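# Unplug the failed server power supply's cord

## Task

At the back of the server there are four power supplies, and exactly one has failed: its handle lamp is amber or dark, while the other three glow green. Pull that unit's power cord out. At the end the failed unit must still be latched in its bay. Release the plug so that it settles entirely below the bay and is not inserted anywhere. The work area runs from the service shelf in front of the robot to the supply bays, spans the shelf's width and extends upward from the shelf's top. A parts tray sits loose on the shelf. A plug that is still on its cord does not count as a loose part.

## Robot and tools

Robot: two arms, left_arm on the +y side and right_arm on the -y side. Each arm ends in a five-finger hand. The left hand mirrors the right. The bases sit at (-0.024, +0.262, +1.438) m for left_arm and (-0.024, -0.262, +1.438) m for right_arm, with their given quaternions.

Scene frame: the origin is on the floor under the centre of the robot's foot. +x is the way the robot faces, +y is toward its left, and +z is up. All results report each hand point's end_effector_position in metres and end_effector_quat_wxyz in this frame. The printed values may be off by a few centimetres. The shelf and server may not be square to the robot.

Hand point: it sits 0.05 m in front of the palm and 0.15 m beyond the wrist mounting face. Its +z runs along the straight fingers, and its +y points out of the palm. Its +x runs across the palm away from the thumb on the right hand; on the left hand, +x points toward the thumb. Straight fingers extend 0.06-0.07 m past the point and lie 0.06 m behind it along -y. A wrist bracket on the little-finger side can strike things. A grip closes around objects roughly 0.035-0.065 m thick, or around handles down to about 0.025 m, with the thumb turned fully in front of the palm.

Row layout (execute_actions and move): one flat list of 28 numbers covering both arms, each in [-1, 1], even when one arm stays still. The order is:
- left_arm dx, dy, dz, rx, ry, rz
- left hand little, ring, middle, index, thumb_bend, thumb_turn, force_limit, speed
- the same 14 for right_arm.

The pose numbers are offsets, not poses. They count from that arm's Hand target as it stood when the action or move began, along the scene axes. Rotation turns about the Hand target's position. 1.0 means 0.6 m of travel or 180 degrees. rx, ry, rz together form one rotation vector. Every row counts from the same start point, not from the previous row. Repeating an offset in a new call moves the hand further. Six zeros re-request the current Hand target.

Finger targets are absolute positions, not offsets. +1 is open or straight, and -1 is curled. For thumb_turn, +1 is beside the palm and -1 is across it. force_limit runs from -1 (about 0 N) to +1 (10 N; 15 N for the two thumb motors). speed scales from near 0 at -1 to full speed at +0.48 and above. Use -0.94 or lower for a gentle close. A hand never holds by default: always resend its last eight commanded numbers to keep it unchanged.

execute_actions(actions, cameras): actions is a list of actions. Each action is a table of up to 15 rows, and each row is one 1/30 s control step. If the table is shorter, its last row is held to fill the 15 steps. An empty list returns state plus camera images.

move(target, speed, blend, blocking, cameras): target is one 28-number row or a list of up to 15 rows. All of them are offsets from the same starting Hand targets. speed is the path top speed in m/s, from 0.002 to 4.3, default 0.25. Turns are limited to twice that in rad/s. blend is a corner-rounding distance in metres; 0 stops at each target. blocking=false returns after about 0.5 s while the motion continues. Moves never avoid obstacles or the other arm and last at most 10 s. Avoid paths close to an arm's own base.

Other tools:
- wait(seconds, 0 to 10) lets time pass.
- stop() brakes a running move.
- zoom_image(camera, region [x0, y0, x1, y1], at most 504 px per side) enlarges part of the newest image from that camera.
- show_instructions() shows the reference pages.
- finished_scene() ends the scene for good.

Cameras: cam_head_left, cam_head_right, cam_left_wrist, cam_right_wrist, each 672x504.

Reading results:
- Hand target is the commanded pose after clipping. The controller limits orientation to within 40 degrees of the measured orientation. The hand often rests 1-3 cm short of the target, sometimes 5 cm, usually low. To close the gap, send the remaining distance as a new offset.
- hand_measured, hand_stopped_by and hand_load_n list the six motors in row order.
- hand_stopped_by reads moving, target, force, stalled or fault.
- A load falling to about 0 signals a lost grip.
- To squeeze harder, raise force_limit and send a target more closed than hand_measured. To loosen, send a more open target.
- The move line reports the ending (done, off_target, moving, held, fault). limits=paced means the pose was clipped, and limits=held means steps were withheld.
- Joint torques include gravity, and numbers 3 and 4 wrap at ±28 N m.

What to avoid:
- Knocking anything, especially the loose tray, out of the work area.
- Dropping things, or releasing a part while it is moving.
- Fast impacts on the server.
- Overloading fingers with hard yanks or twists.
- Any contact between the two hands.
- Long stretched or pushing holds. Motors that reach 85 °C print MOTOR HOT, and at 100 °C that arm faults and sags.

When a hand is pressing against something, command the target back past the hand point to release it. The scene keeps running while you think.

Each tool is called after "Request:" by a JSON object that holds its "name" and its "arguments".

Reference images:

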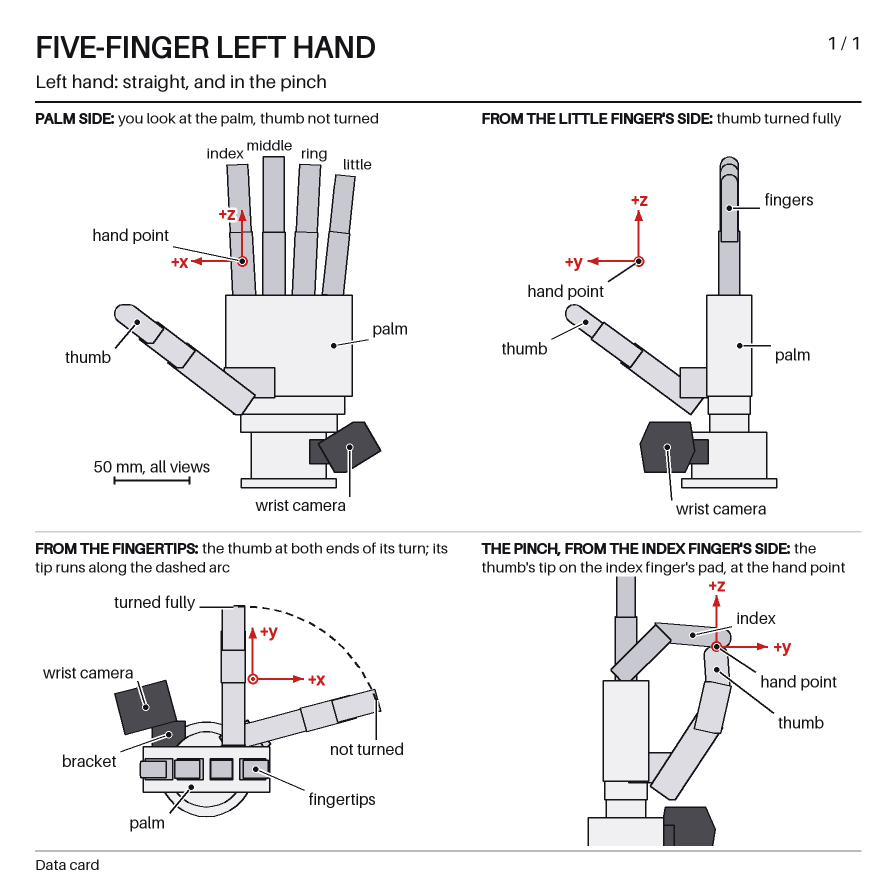

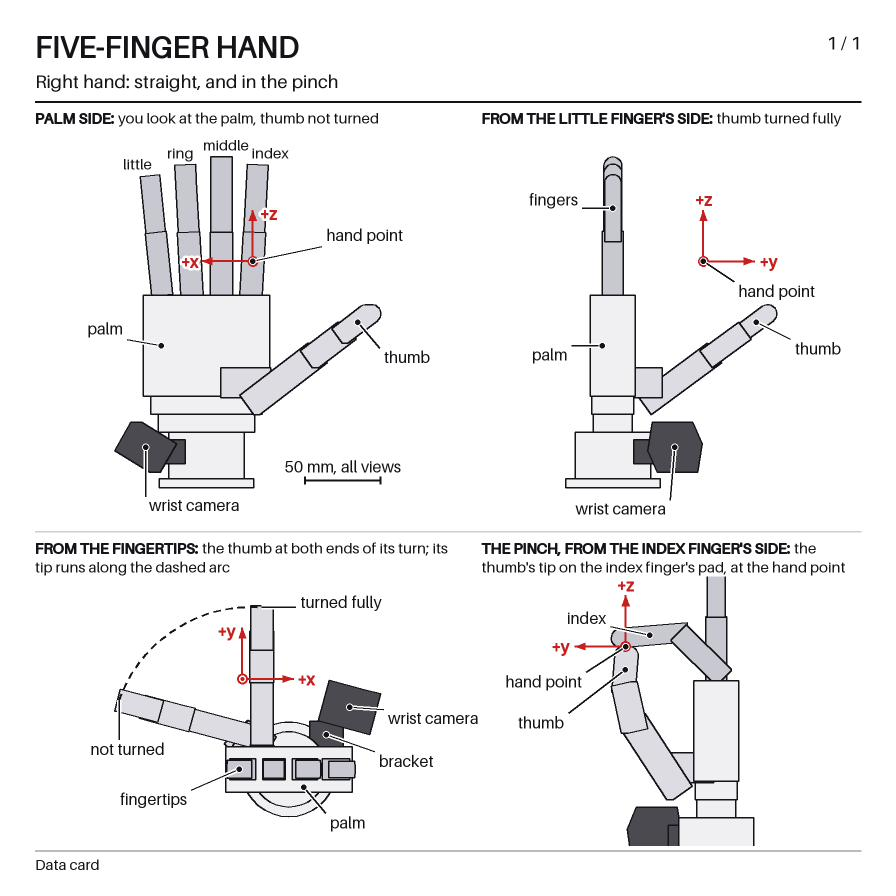

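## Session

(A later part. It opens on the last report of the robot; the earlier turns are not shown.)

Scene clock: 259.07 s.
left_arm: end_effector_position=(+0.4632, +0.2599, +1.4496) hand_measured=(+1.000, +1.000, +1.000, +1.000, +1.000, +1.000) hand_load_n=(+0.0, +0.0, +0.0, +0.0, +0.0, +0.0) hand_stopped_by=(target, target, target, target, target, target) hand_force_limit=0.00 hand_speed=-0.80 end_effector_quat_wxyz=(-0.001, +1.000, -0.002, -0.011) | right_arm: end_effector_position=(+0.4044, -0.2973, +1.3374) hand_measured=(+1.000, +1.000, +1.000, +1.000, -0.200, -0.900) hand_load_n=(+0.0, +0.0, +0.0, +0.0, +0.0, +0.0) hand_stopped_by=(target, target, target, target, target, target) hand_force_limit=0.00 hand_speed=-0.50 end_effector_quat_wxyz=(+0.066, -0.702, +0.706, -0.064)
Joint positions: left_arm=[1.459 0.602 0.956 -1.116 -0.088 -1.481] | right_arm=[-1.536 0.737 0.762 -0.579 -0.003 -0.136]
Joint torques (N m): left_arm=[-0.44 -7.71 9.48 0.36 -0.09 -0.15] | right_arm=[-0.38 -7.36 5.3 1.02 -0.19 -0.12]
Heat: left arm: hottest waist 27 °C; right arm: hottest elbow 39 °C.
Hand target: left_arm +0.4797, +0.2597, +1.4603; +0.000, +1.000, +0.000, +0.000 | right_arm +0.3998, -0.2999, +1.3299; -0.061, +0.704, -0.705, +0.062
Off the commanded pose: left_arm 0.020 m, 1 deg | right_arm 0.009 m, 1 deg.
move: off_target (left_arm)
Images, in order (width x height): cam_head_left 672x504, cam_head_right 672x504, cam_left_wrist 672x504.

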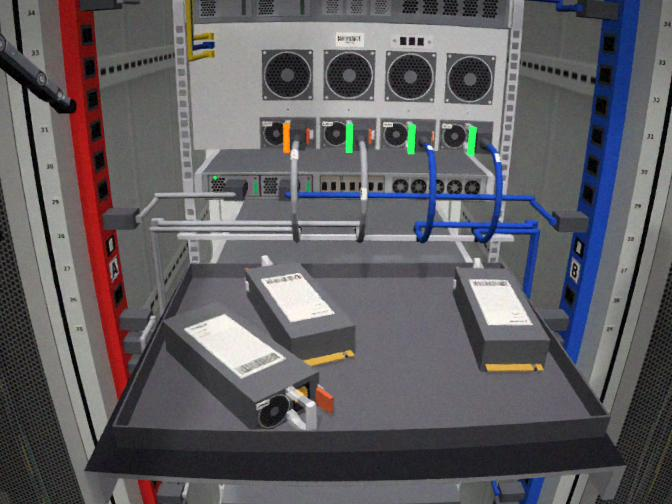

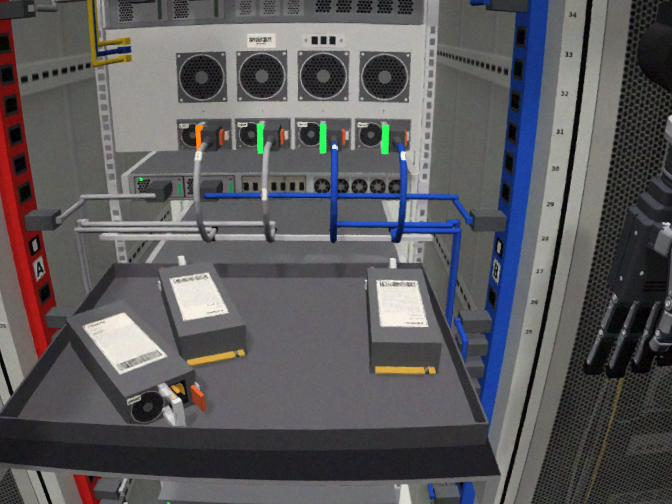

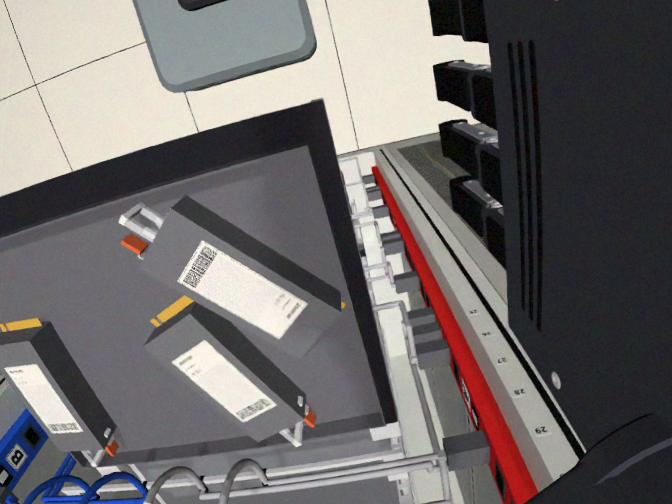

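Request:
{"name": "move", "arguments": {"target": [0.392,-0.266,0.013,0,0,0,1,1,1,1,-0.2,-0.9,0,-0.5,0,0,0,0,0,0,1,1,1,1,-0.2,-0.9,0,-0.5], "cameras": ["cam_head_left","cam_head_right","cam_left_wrist"]}}

Scene clock: 270.13 s.
left_arm: end_effector_position=(+0.7032, +0.1061, +1.4598) hand_measured=(+1.000, +1.000, +1.000, +1.000, -0.200, -0.900) hand_load_n=(+0.0, +0.0, +0.0, +0.0, +0.0, +0.0) hand_stopped_by=(target, target, target, target, target, target) hand_force_limit=0.00 hand_speed=-0.50 end_effector_quat_wxyz=(-0.006, +1.000, -0.004, -0.008) | right_arm: end_effector_position=(+0.4043, -0.2975, +1.3374) hand_measured=(+1.000, +1.000, +1.000, +1.000, -0.200, -0.900) hand_load_n=(+0.0, +0.0, +0.0, +0.0, +0.0, +0.0) hand_stopped_by=(target, target, target, target, target, target) hand_force_limit=0.00 hand_speed=-0.50 end_effector_quat_wxyz=(+0.066, -0.702, +0.706, -0.064)
Joint positions: left_arm=[0.949 1.285 1.801 -1.378 -0.453 -1.858] | right_arm=[-1.537 0.737 0.762 -0.579 -0.003 -0.137]
Joint torques (N m): left_arm=[-3.9 -14.68 9.42 0.34 -0.09 -0.16] | right_arm=[-0.38 -7.36 5.31 1.03 -0.18 -0.13]
Heat: left arm: hottest waist 27 °C; right arm: hottest elbow 38 °C.
Hand target: left_arm +0.7149, +0.1001, +1.4680; +0.000, +1.000, +0.000, +0.000 | right_arm +0.3998, -0.3000, +1.3299; -0.061, +0.704, -0.705, +0.062
Off the commanded pose: left_arm 0.016 m, 1 deg | right_arm 0.009 m, 1 deg.
move: off_target (left_arm)
Images, in order (width x height): cam_head_left 672x504, cam_head_right 672x504, cam_left_wrist 672x504.

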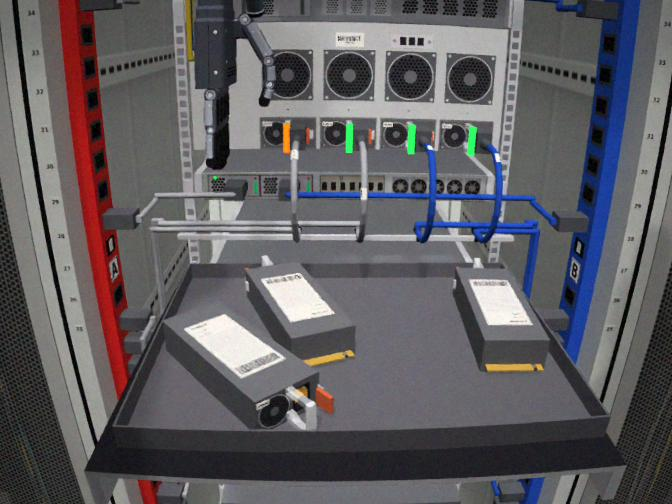

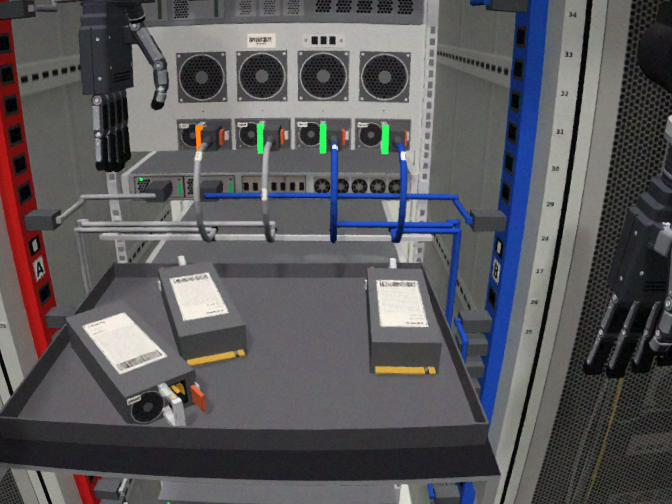

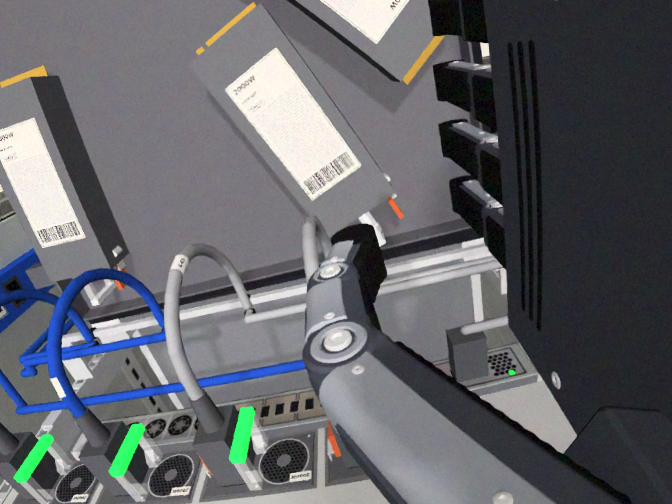

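Request:
{"name": "zoom_image", "arguments": {"camera": "cam_head_left", "region": [190, 60, 310, 180]}}

Request:
{"name": "zoom_image", "arguments": {"camera": "cam_head_right", "region": [90, 60, 210, 180]}}

Request:
{"name": "zoom_image", "arguments": {"camera": "cam_left_wrist", "region": [130, 200, 430, 504]}}

Scaled by 4.200 from the camera's 672x504 image, which has a finer 960x720 frame.

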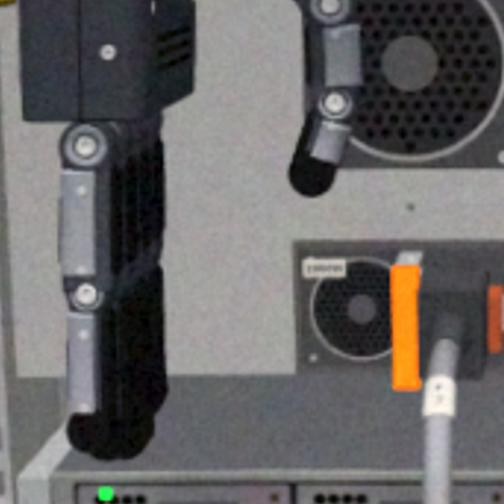

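Scaled by 4.200 from the camera's 672x504 image, which has a finer 960x720 frame.

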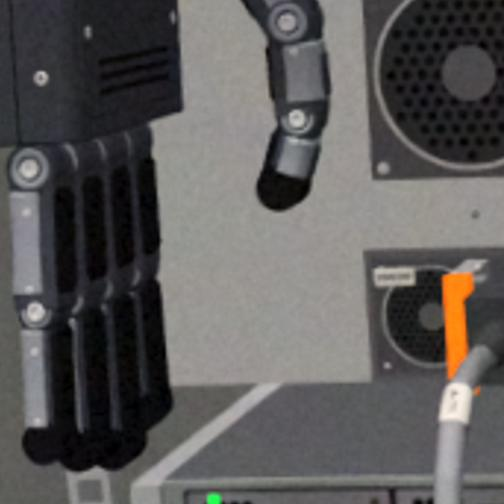

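Scaled by 1.658 from the camera's 672x504 image, which has a finer 960x720 frame.

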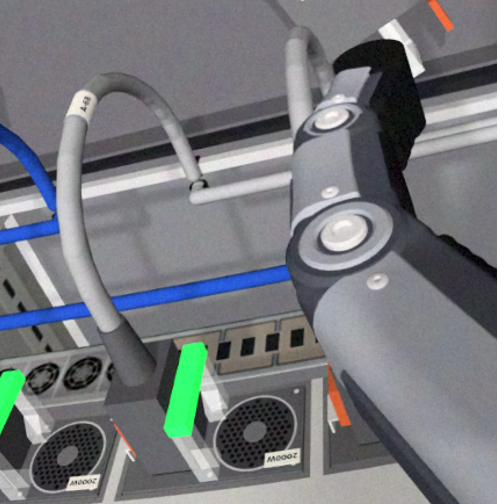

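Request:
{"name": "move", "arguments": {"target": [0.155,-0.043,-0.061,0,0,0,0.5,0.5,0.5,0.5,-0.2,-0.9,0,-0.5,0,0,0,0,0,0,1,1,1,1,-0.2,-0.9,0,-0.5], "speed": 0.12, "cameras": ["cam_head_left","cam_head_right","cam_left_wrist"]}}

Scene clock: 282.03 s.
left_arm: end_effector_position=(+0.7343, +0.0814, +1.4564) hand_measured=(+0.500, +0.500, +0.500, +0.500, -0.200, -0.900) hand_load_n=(+0.0, +0.0, +0.0, +0.0, +0.0, +0.0) hand_stopped_by=(target, target, target, target, target, target) hand_force_limit=0.00 hand_speed=-0.50 end_effector_quat_wxyz=(+0.011, +1.000, -0.018, -0.006) | right_arm: end_effector_position=(+0.4043, -0.2975, +1.3374) hand_measured=(+1.000, +1.000, +1.000, +1.000, -0.200, -0.900) hand_load_n=(-0.5, +0.0, +0.0, +0.0, +0.0, +0.0) hand_stopped_by=(target, target, target, target, target, target) hand_force_limit=0.00 hand_speed=-0.50 end_effector_quat_wxyz=(+0.066, -0.702, +0.706, -0.064)
Joint positions: left_arm=[0.937 1.389 1.951 -1.411 -0.431 -1.833] | right_arm=[-1.537 0.737 0.762 -0.579 -0.003 -0.137]
Joint torques (N m): left_arm=[-0.32 -4.72 22.57 0.54 0.11 0.08] | right_arm=[-0.38 -7.36 5.31 1.03 -0.19 -0.12]
Heat: left arm: hottest waist 27 °C; right arm: hottest elbow 37 °C.
Hand target: left_arm +0.8079, +0.0743, +1.4313; +0.000, +1.000, +0.000, +0.000 | right_arm +0.3998, -0.3000, +1.3299; -0.061, +0.704, -0.705, +0.062
Off the commanded pose: left_arm 0.078 m, 2 deg | right_arm 0.009 m, 1 deg.
move: off_target (left_arm)
Images, in order (width x height): cam_head_left 672x504, cam_head_right 672x504, cam_left_wrist 672x504.

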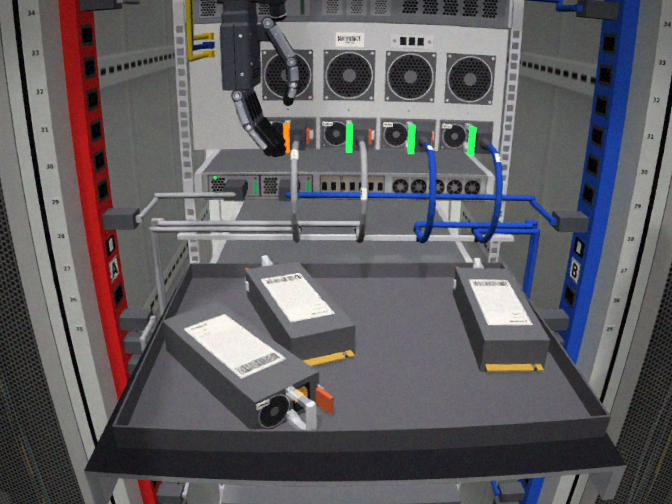

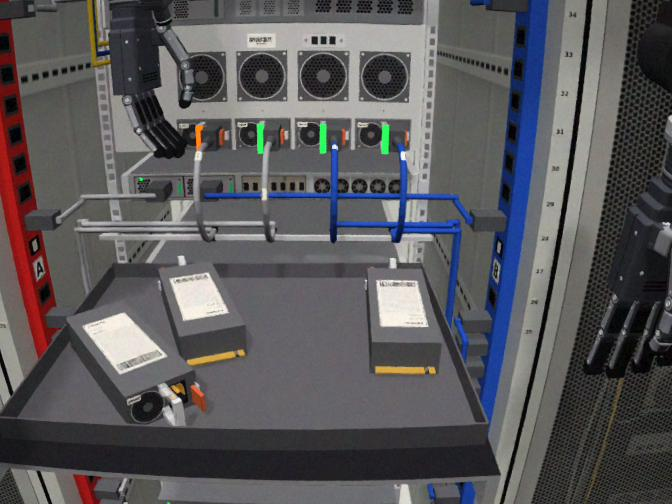

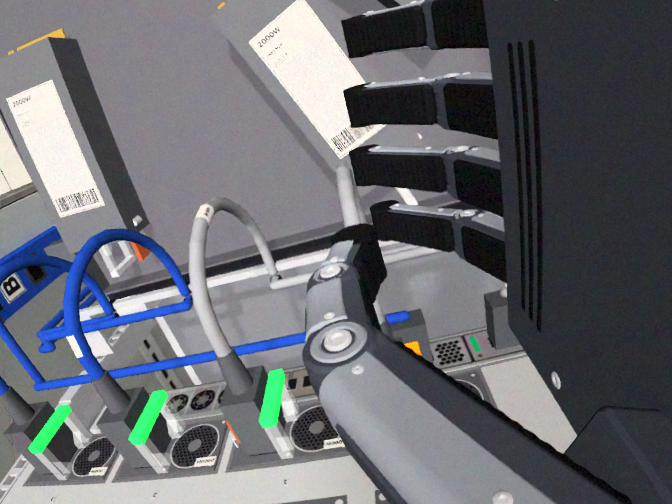

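Request:
{"name": "move", "arguments": {"target": [-0.17,0.043,0.061,0,0,0,0.5,0.5,0.5,0.5,-0.2,-0.9,0,-0.5,0,0,0,0,0,0,1,1,1,1,-0.2,-0.9,0,-0.5], "speed": 0.2, "cameras": ["cam_head_left","cam_left_wrist"]}}

Scene clock: 285.73 s.
left_arm: end_effector_position=(+0.6989, +0.0961, +1.4505) hand_measured=(+0.500, +0.500, +0.500, +0.500, -0.200, -0.900) hand_load_n=(+0.0, +0.0, +0.0, +0.0, +0.0, +0.0) hand_stopped_by=(target, target, target, target, target, target) hand_force_limit=0.00 hand_speed=-0.50 end_effector_quat_wxyz=(-0.006, +1.000, -0.011, -0.017) | right_arm: end_effector_position=(+0.4043, -0.2975, +1.3374) hand_measured=(+1.000, +1.000, +1.000, +1.000, -0.200, -0.900) hand_load_n=(+0.0, +0.0, +0.0, +0.0, +0.0, +0.0) hand_stopped_by=(target, target, target, target, target, target) hand_force_limit=0.00 hand_speed=-0.50 end_effector_quat_wxyz=(+0.066, -0.702, +0.706, -0.064)
Joint positions: left_arm=[0.936 1.305 1.801 -1.382 -0.457 -1.864] | right_arm=[-1.537 0.737 0.762 -0.579 -0.003 -0.137]
Joint torques (N m): left_arm=[-3.6 -18.02 6.46 0.96 -0.07 -0.14] | right_arm=[-0.38 -7.36 5.33 1.02 -0.19 -0.12]
Motor temperatures (°C): left_arm=[27 25 30 27 22 25] | right_arm=[23 26 37 25 23 24]
Heat: left arm: hottest elbow 30 °C; right arm: hottest elbow 37 °C.
Hand target: left_arm +0.7060, +0.1002, +1.4678; +0.000, +1.000, +0.000, +0.000 | right_arm +0.3998, -0.3000, +1.3299; -0.061, +0.704, -0.705, +0.062
Off the commanded pose: left_arm 0.019 m, 2 deg | right_arm 0.009 m, 1 deg.
move: off_target (left_arm)
Images, in order (width x height): cam_head_left 672x504, cam_left_wrist 672x504.

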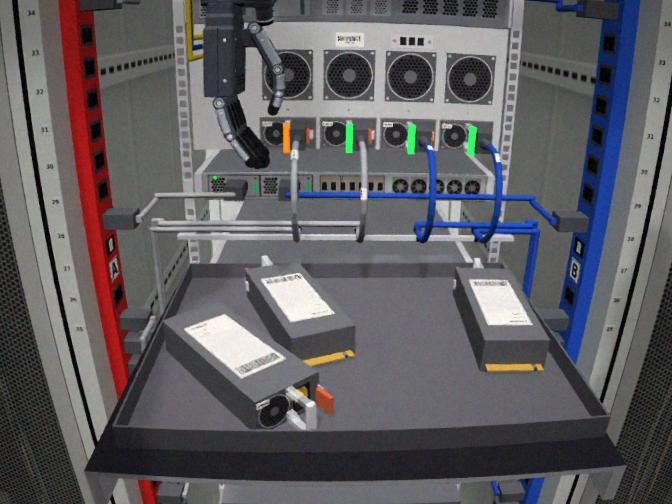

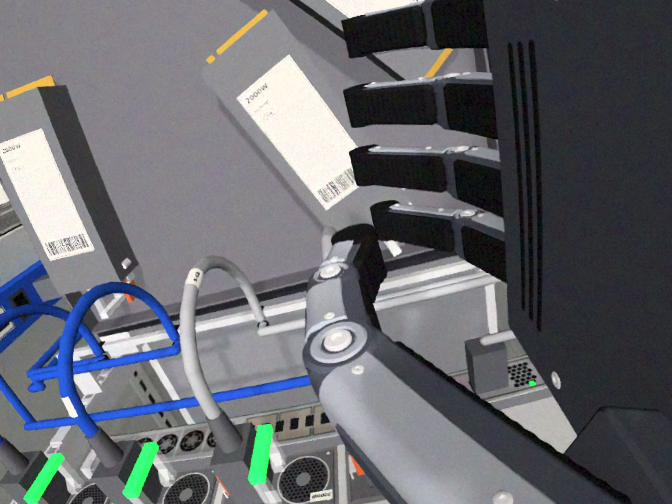

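Request:
{"name": "move", "arguments": {"target": [[0,0,0,0,0,0,1,1,1,1,-0.2,-0.9,0,-0.5,0,0,0,0,0,0,1,1,1,1,-0.2,-0.9,0,-0.5],[0.170,-0.043,-0.0605,0,0,0,1,1,1,1,-0.2,-0.9,0,-0.5,0,0,0,0,0,0,1,1,1,1,-0.2,-0.9,0,-0.5]], "speed": 0.1, "cameras": ["cam_head_left","cam_head_right","cam_left_wrist"]}}

Scene clock: 292.13 s.
left_arm: end_effector_position=(+0.7346, +0.0811, +1.4575) hand_measured=(+1.000, +1.000, +1.000, +1.000, -0.200, -0.900) hand_load_n=(+0.0, +0.0, +0.0, +0.0, +0.0, +0.0) hand_stopped_by=(target, target, target, target, target, target) hand_force_limit=0.00 hand_speed=-0.50 end_effector_quat_wxyz=(+0.011, +1.000, -0.018, -0.005) | right_arm: end_effector_position=(+0.4043, -0.2975, +1.3374) hand_measured=(+1.000, +1.000, +1.000, +1.000, -0.200, -0.900) hand_load_n=(+0.0, +0.0, +0.0, +0.0, +0.0, +0.0) hand_stopped_by=(target, target, target, target, target, target) hand_force_limit=0.00 hand_speed=-0.50 end_effector_quat_wxyz=(+0.066, -0.702, +0.706, -0.064)
Joint positions: left_arm=[0.936 1.389 1.952 -1.412 -0.431 -1.833] | right_arm=[-1.537 0.737 0.762 -0.579 -0.003 -0.137]
Joint torques (N m): left_arm=[-0.32 -4.66 22.5 0.54 0.11 0.13] | right_arm=[-0.32 -7.3 5.33 1.03 -0.19 -0.12]
Heat: left arm: hottest elbow 30 °C; right arm: hottest elbow 36 °C.
Hand target: left_arm +0.8079, +0.0743, +1.4318; +0.000, +1.000, +0.000, +0.000 | right_arm +0.3998, -0.3000, +1.3299; -0.061, +0.704, -0.705, +0.062
Off the commanded pose: left_arm 0.078 m, 3 deg | right_arm 0.009 m, 1 deg.
move: off_target (left_arm)
Images, in order (width x height): cam_head_left 672x504, cam_head_right 672x504, cam_left_wrist 672x504.

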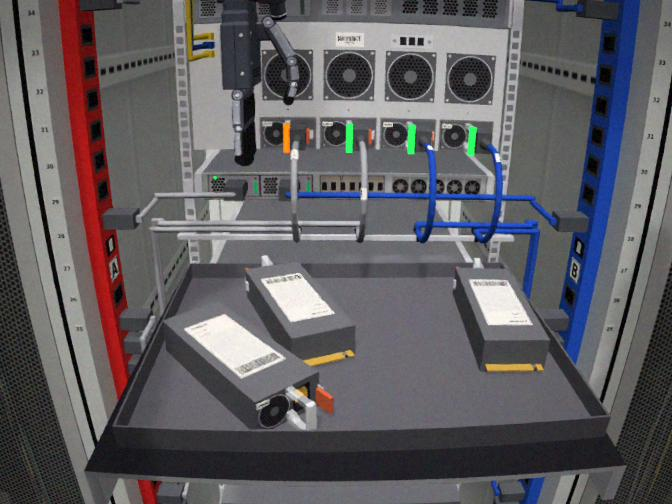

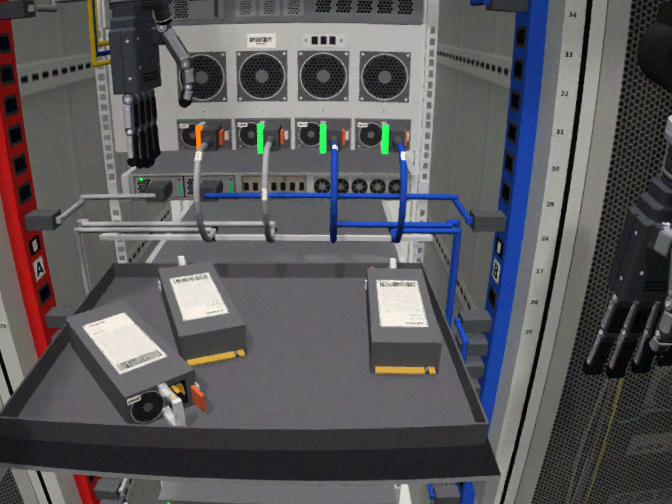

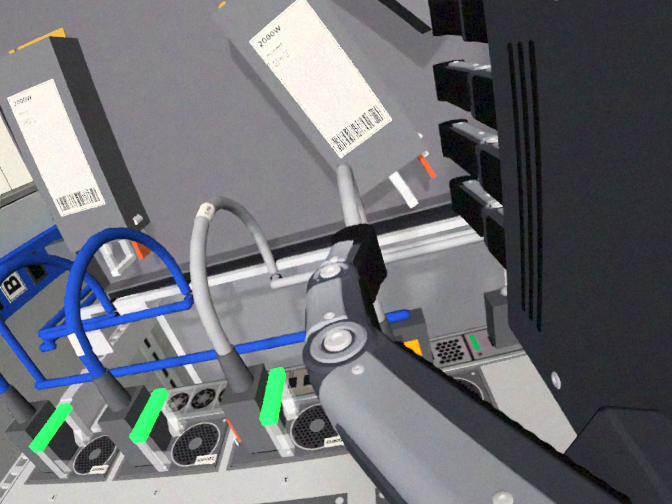

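Request:
{"name": "move", "arguments": {"target": [-0.18,0.05,0.05,0,0,0,1,1,1,1,-0.2,-0.9,0,-0.5,0,0,0,0,0,0,1,1,1,1,-0.2,-0.9,0,-0.5], "speed": 0.2, "cameras": ["cam_head_left","cam_head_right"]}}

Request:
{"name": "zoom_image", "arguments": {"camera": "cam_head_left", "region": [170, 0, 530, 130]}}

Request:
{"name": "zoom_image", "arguments": {"camera": "cam_head_right", "region": [80, 0, 440, 130]}}

Scene clock: 302.50 s.
left_arm: end_effector_position=(+0.6923, +0.0975, +1.4477) hand_measured=(+1.000, +1.000, +1.000, +1.000, -0.200, -0.900) hand_load_n=(+0.0, +0.0, +0.5, +0.0, +0.0, +0.0) hand_stopped_by=(target, target, target, target, target, target) hand_force_limit=0.00 hand_speed=-0.50 end_effector_quat_wxyz=(-0.003, +1.000, -0.013, -0.016) | right_arm: end_effector_position=(+0.4043, -0.2975, +1.3374) hand_measured=(+1.000, +1.000, +1.000, +1.000, -0.200, -0.900) hand_load_n=(+0.0, +0.0, -0.5, +0.0, +0.0, +0.0) hand_stopped_by=(target, target, target, target, target, target) hand_force_limit=0.00 hand_speed=-0.50 end_effector_quat_wxyz=(+0.066, -0.702, +0.706, -0.064)
Joint positions: left_arm=[0.941 1.285 1.762 -1.355 -0.449 -1.853] | right_arm=[-1.537 0.737 0.762 -0.579 -0.003 -0.137]
Joint torques (N m): left_arm=[-2.9 -17.49 6.42 0.98 -0.06 -0.18] | right_arm=[-0.44 -7.36 5.31 1.02 -0.19 -0.12]
Motor temperatures (°C): left_arm=[27 25 38 27 22 25] | right_arm=[23 26 36 24 23 24]
Heat: left arm: hottest elbow 38 °C; right arm: hottest elbow 36 °C.
Hand target: left_arm +0.6999, +0.1043, +1.4616; +0.000, +1.000, +0.000, +0.000 | right_arm +0.3998, -0.3000, +1.3299; -0.061, +0.704, -0.705, +0.062
Off the commanded pose: left_arm 0.017 m, 2 deg | right_arm 0.009 m, 1 deg.
move: off_target (left_arm)
Images, in order (width x height): cam_head_left 672x504, cam_head_right 672x504.

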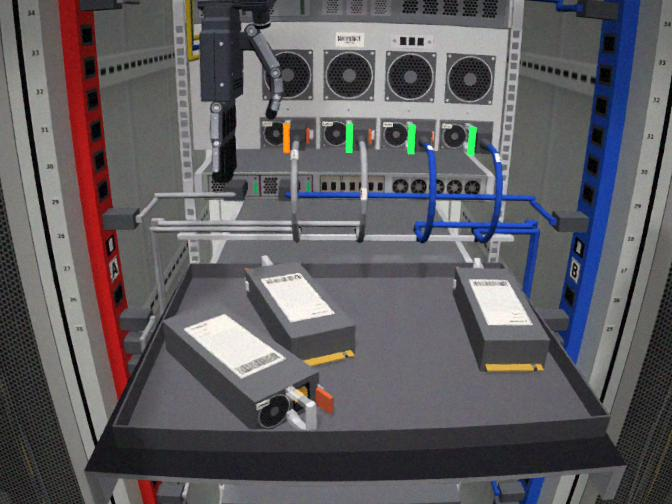

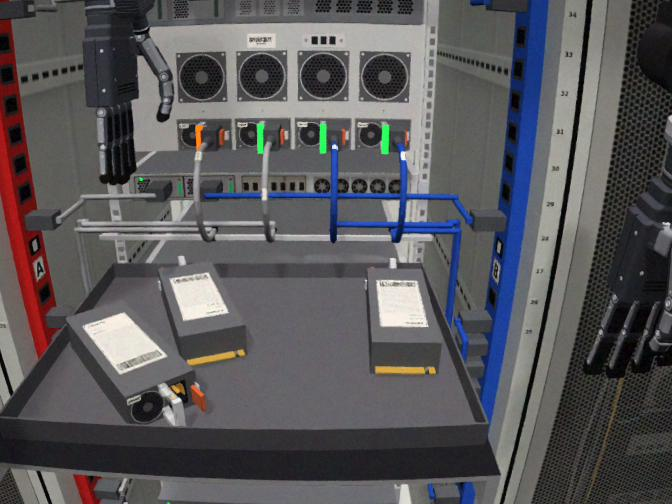

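Scaled by 1.400 from the camera's 672x504 image, which has a finer 960x720 frame.

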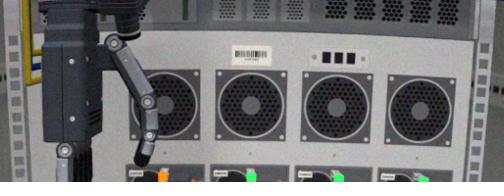

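Scaled by 1.400 from the camera's 672x504 image, which has a finer 960x720 frame.

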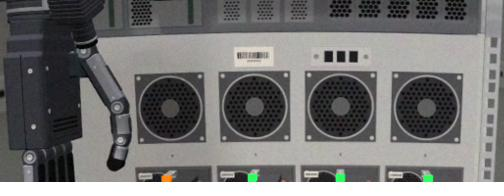

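Request:
{"name": "zoom_image", "arguments": {"camera": "cam_head_left", "region": [400, 0, 530, 60]}}

Request:
{"name": "zoom_image", "arguments": {"camera": "cam_head_right", "region": [320, 0, 450, 60]}}

Scaled by 3.877 from the camera's 672x504 image, which has a finer 960x720 frame.

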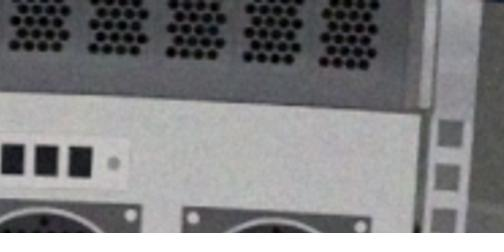

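Scaled by 3.877 from the camera's 672x504 image, which has a finer 960x720 frame.

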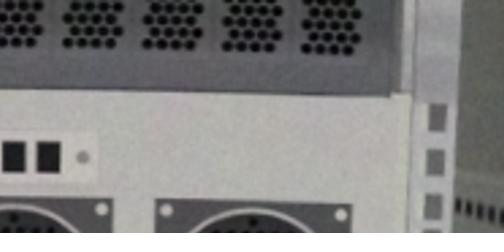

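Request:
{"name": "move", "arguments": {"target": [0,0,0,0,0,0,1,1,1,1,-0.2,-0.9,0,-0.5,0.133,0.10,0.283,0,-0.50,0,1,1,1,1,1,1,0,-0.5], "speed": 0.3, "cameras": ["cam_head_left","cam_head_right","cam_right_wrist"]}}

Scene clock: 319.70 s.
left_arm: end_effector_position=(+0.6923, +0.0975, +1.4477) hand_measured=(+1.000, +1.000, +1.000, +1.000, -0.200, -0.900) hand_load_n=(+0.0, +0.0, +0.0, +0.0, +0.0, -0.5) hand_stopped_by=(target, target, target, target, target, target) hand_force_limit=0.00 hand_speed=-0.50 end_effector_quat_wxyz=(-0.003, +1.000, -0.013, -0.016) | right_arm: end_effector_position=(+0.4829, -0.2424, +1.5016) hand_measured=(+1.000, +1.000, +1.000, +1.000, +1.000, +1.000) hand_load_n=(+0.0, +0.0, +0.0, -0.5, +0.0, +0.0) hand_stopped_by=(target, target, target, target, target, target) hand_force_limit=0.00 hand_speed=-0.50 end_effector_quat_wxyz=(-0.540, +0.453, -0.458, +0.541)
Joint positions: left_arm=[0.941 1.285 1.762 -1.355 -0.449 -1.853] | right_arm=[-1.285 0.718 0.141 1.565 0.002 -0.209]
Joint torques (N m): left_arm=[-2.9 -17.61 6.43 0.98 -0.06 -0.14] | right_arm=[1.14 -3.6 2.44 2.52 -0.34 -0.11]
Heat: left arm: hottest elbow 34 °C; right arm: hottest elbow 35 °C.
Hand target: left_arm +0.6999, +0.1043, +1.4616; +0.000, +1.000, +0.000, +0.000 | right_arm +0.4795, -0.2400, +1.4997; +0.542, -0.454, +0.455, -0.541
Off the commanded pose: left_arm 0.017 m, 2 deg | right_arm 0.004 m, 0 deg.
joint sent to its limit (right arm) — joint 4 (wrist pitch), upper limit. The joint targets still meet the commanded pose.
move: off_target (left_arm)
Images, in order (width x height): cam_head_left 672x504, cam_head_right 672x504, cam_right_wrist 672x504.

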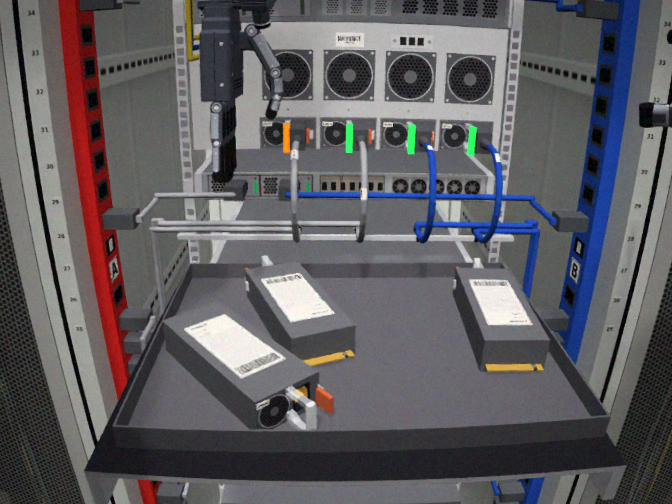

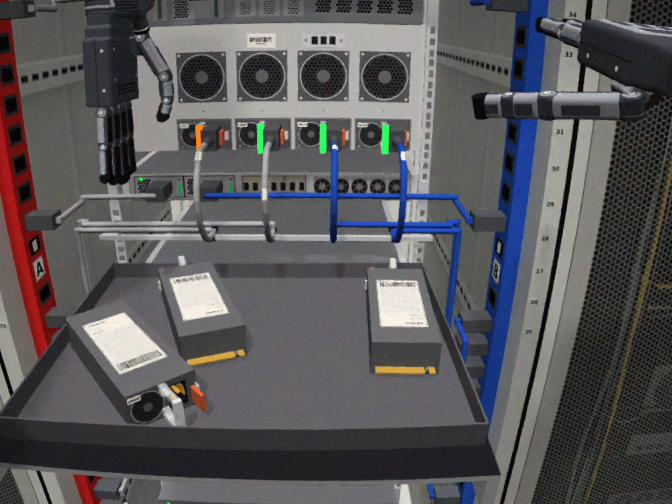

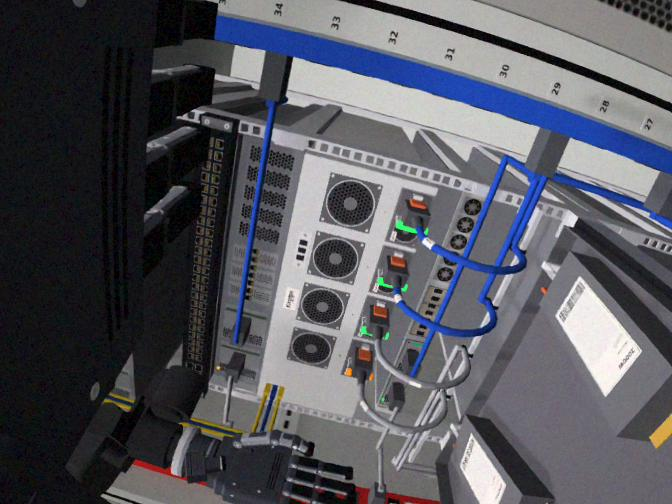

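Request:
{"name": "zoom_image", "arguments": {"camera": "cam_right_wrist", "region": [60, 90, 400, 504]}}

Scaled by 1.217 from the camera's 672x504 image, which has a finer 960x720 frame.

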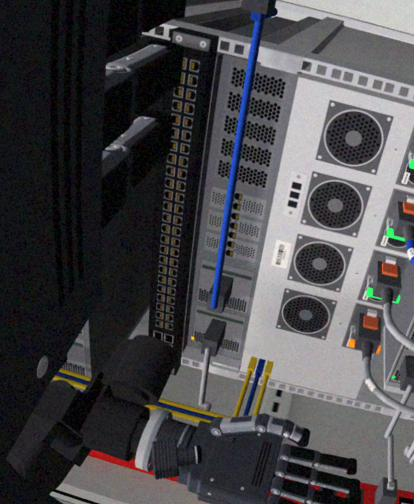

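Request:
{"name": "move", "arguments": {"target": [[-0.1665,0.076,-0.019,0,0,0,1,1,1,1,1,-1,0,-0.5,0,0,0,0,0,0,1,1,1,1,1,1,0,-0.5],[-0.233,0.093,-0.103,0,-0.5,0,1,1,1,1,1,-1,0,-0.5,0,0,0,0,0,0,1,1,1,1,1,1,0,-0.5]], "speed": 0.3, "blend": [0.03,0], "cameras": ["all"]}}

Scene clock: 351.63 s.
left_arm: end_effector_position=(+0.5581, +0.1564, +1.4008) hand_measured=(+1.000, +1.000, +1.000, +1.000, +1.000, -1.000) hand_load_n=(+0.0, +0.0, +0.0, +0.0, -0.5, +0.0) hand_stopped_by=(target, target, target, target, target, target) hand_force_limit=0.00 hand_speed=-0.50 end_effector_quat_wxyz=(-0.018, -0.765, +0.025, -0.644) | right_arm: end_effector_position=(+0.4829, -0.2424, +1.5016) hand_measured=(+1.000, +1.000, +1.000, +1.000, +1.000, +1.000) hand_load_n=(+0.0, +0.0, +0.0, +0.0, +0.0, +0.0) hand_stopped_by=(target, target, target, target, target, target) hand_force_limit=0.00 hand_speed=-0.50 end_effector_quat_wxyz=(-0.540, +0.453, -0.458, +0.541)
Joint positions: left_arm=[1.24 1.341 0.432 1.549 -0.043 -1.327] | right_arm=[-1.285 0.718 0.141 1.565 0.002 -0.209]
Joint torques (N m): left_arm=[-1.08 -9.29 0.94 2.91 0.25 -0.03] | right_arm=[1.14 -3.55 2.44 2.55 -0.34 -0.12]
Motor temperatures (°C): left_arm=[27 28 30 27 22 25] | right_arm=[23 25 34 25 23 24]
Heat: left arm: hottest elbow 30 °C; right arm: hottest elbow 34 °C.
Hand target: left_arm +0.5602, +0.1602, +1.3998; +0.000, +0.707, +0.000, +0.707 | right_arm +0.4795, -0.2400, +1.4997; +0.542, -0.454, +0.455, -0.541
Off the commanded pose: left_arm 0.004 m, 10 deg | right_arm 0.005 m, 0 deg.
joint sent to its limit (left arm) — joint 4 (wrist pitch), upper limit. The joint targets are off in orientation, not in position.
joint sent to its limit (right arm) — joint 4 (wrist pitch), upper limit. The joint targets still meet the commanded pose.
move: off_target (left_arm)

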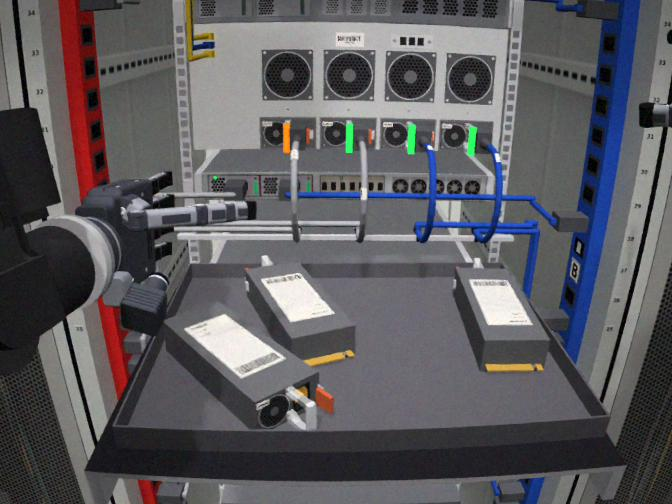

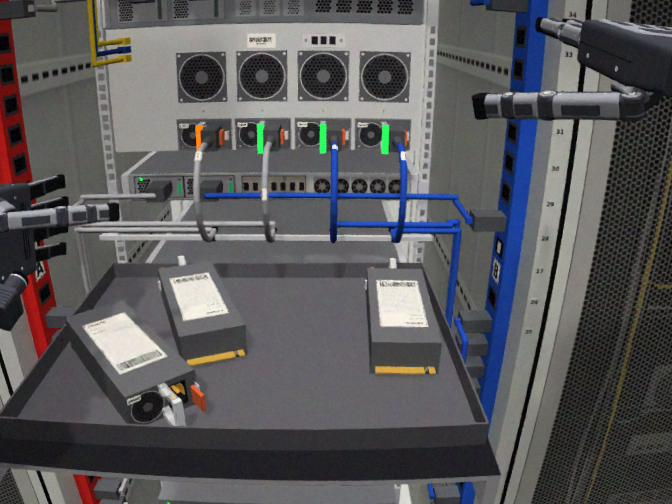

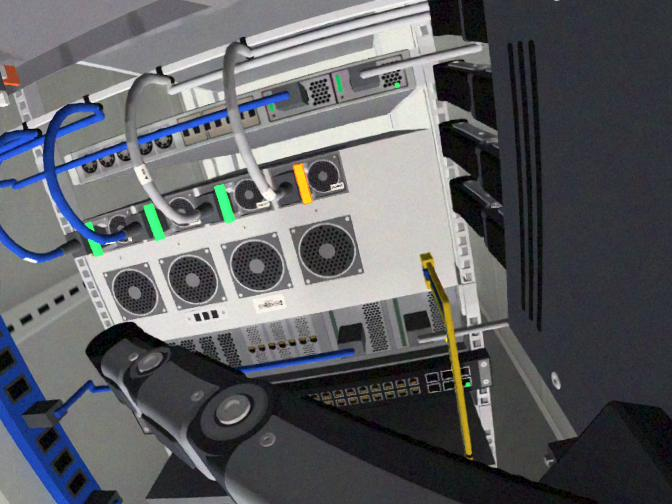

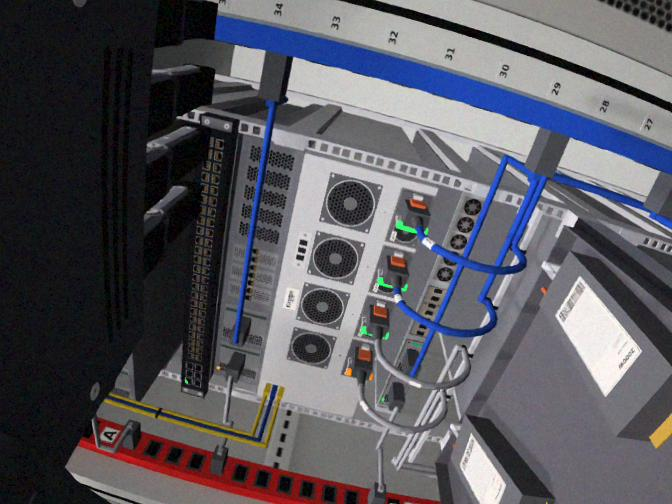

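Request:
{"name": "zoom_image", "arguments": {"camera": "cam_right_wrist", "region": [320, 280, 480, 450]}}

Request:
{"name": "zoom_image", "arguments": {"camera": "cam_left_wrist", "region": [120, 30, 380, 290]}}

Scaled by 2.965 from the camera's 672x504 image, which has a finer 960x720 frame.

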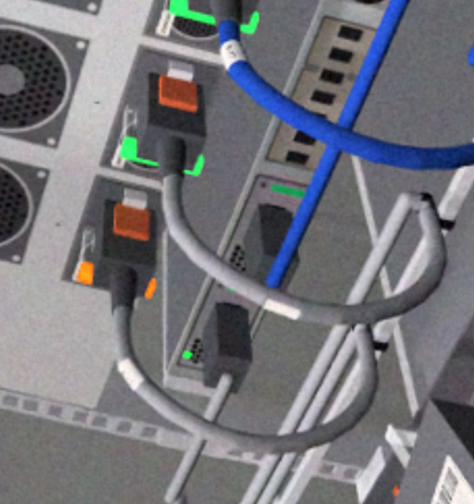

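Scaled by 1.938 from the camera's 672x504 image, which has a finer 960x720 frame.

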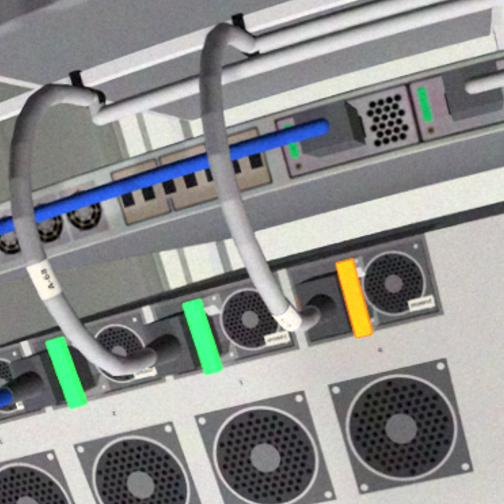

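Request:
{"name": "move", "arguments": {"target": [0.175,-0.153,-0.033,0,0,0,1,1,1,1,1,-1,0,-0.5,0,0,0,0,0,0,1,1,1,1,1,1,0,-0.5], "speed": 0.15, "cameras": ["all"]}}

Scene clock: 363.73 s.
left_arm: end_effector_position=(+0.6642, +0.0749, +1.3788) hand_measured=(+1.000, +1.000, +1.000, +1.000, +1.000, -1.000) hand_load_n=(+0.0, +0.0, +0.0, +0.0, +0.0, -0.5) hand_stopped_by=(target, target, target, target, target, target) hand_force_limit=0.00 hand_speed=-0.50 end_effector_quat_wxyz=(-0.005, -0.727, +0.008, -0.687) | right_arm: end_effector_position=(+0.4829, -0.2424, +1.5016) hand_measured=(+1.000, +1.000, +1.000, +1.000, +1.000, +1.000) hand_load_n=(+0.0, +0.0, +0.0, -0.5, +0.0, -0.5) hand_stopped_by=(target, target, target, target, target, target) hand_force_limit=0.00 hand_speed=-0.50 end_effector_quat_wxyz=(-0.540, +0.453, -0.458, +0.541)
Joint positions: left_arm=[1.074 1.59 0.817 1.549 -0.176 -1.21] | right_arm=[-1.285 0.718 0.141 1.565 0.002 -0.209]
Joint torques (N m): left_arm=[-4.25 -11.93 2.56 2.84 0.2 0.06] | right_arm=[1.03 -3.66 2.44 2.56 -0.33 -0.11]
Heat: left arm: hottest elbow 29 °C; right arm: hottest elbow 34 °C.
Hand target: left_arm +0.6651, +0.0684, +1.3799; +0.000, +0.707, +0.000, +0.707 | right_arm +0.4795, -0.2400, +1.4997; +0.542, -0.454, +0.455, -0.541
Off the commanded pose: left_arm 0.007 m, 3 deg | right_arm 0.005 m, 0 deg.
joint sent to its limit (left arm) — joint 4 (wrist pitch), upper limit. The joint targets are off in orientation, not in position.
joint sent to its limit (right arm) — joint 4 (wrist pitch), upper limit. The joint targets still meet the commanded pose.
move: off_target (left_arm)

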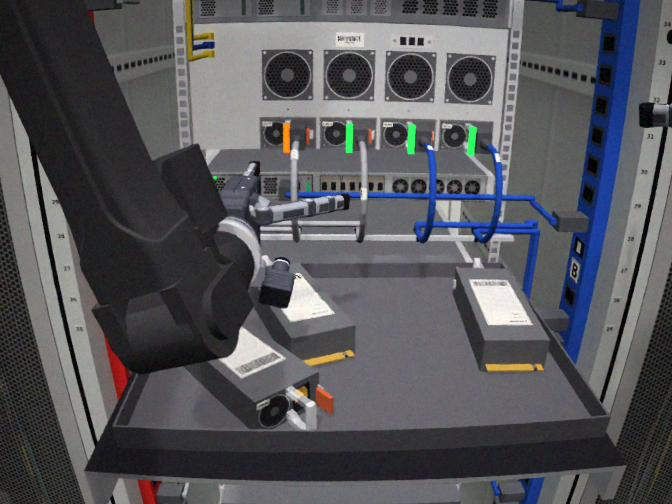

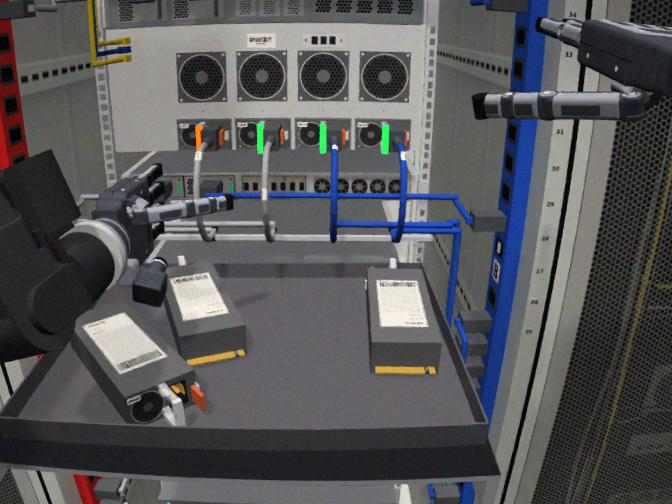

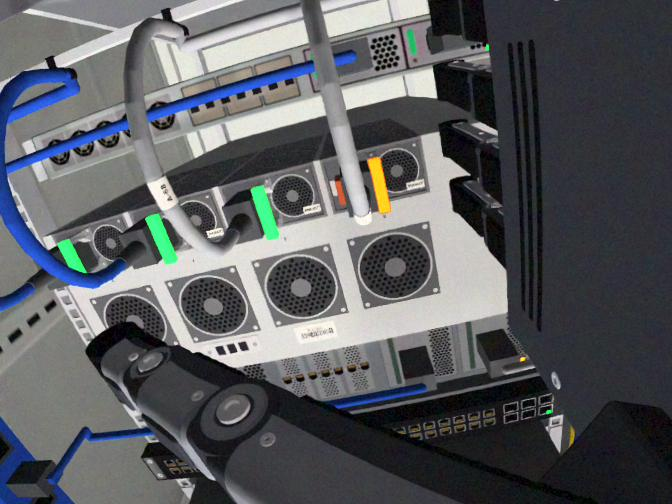

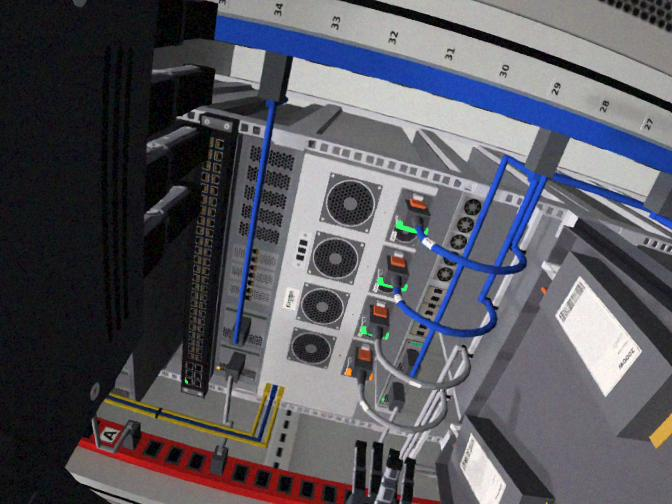

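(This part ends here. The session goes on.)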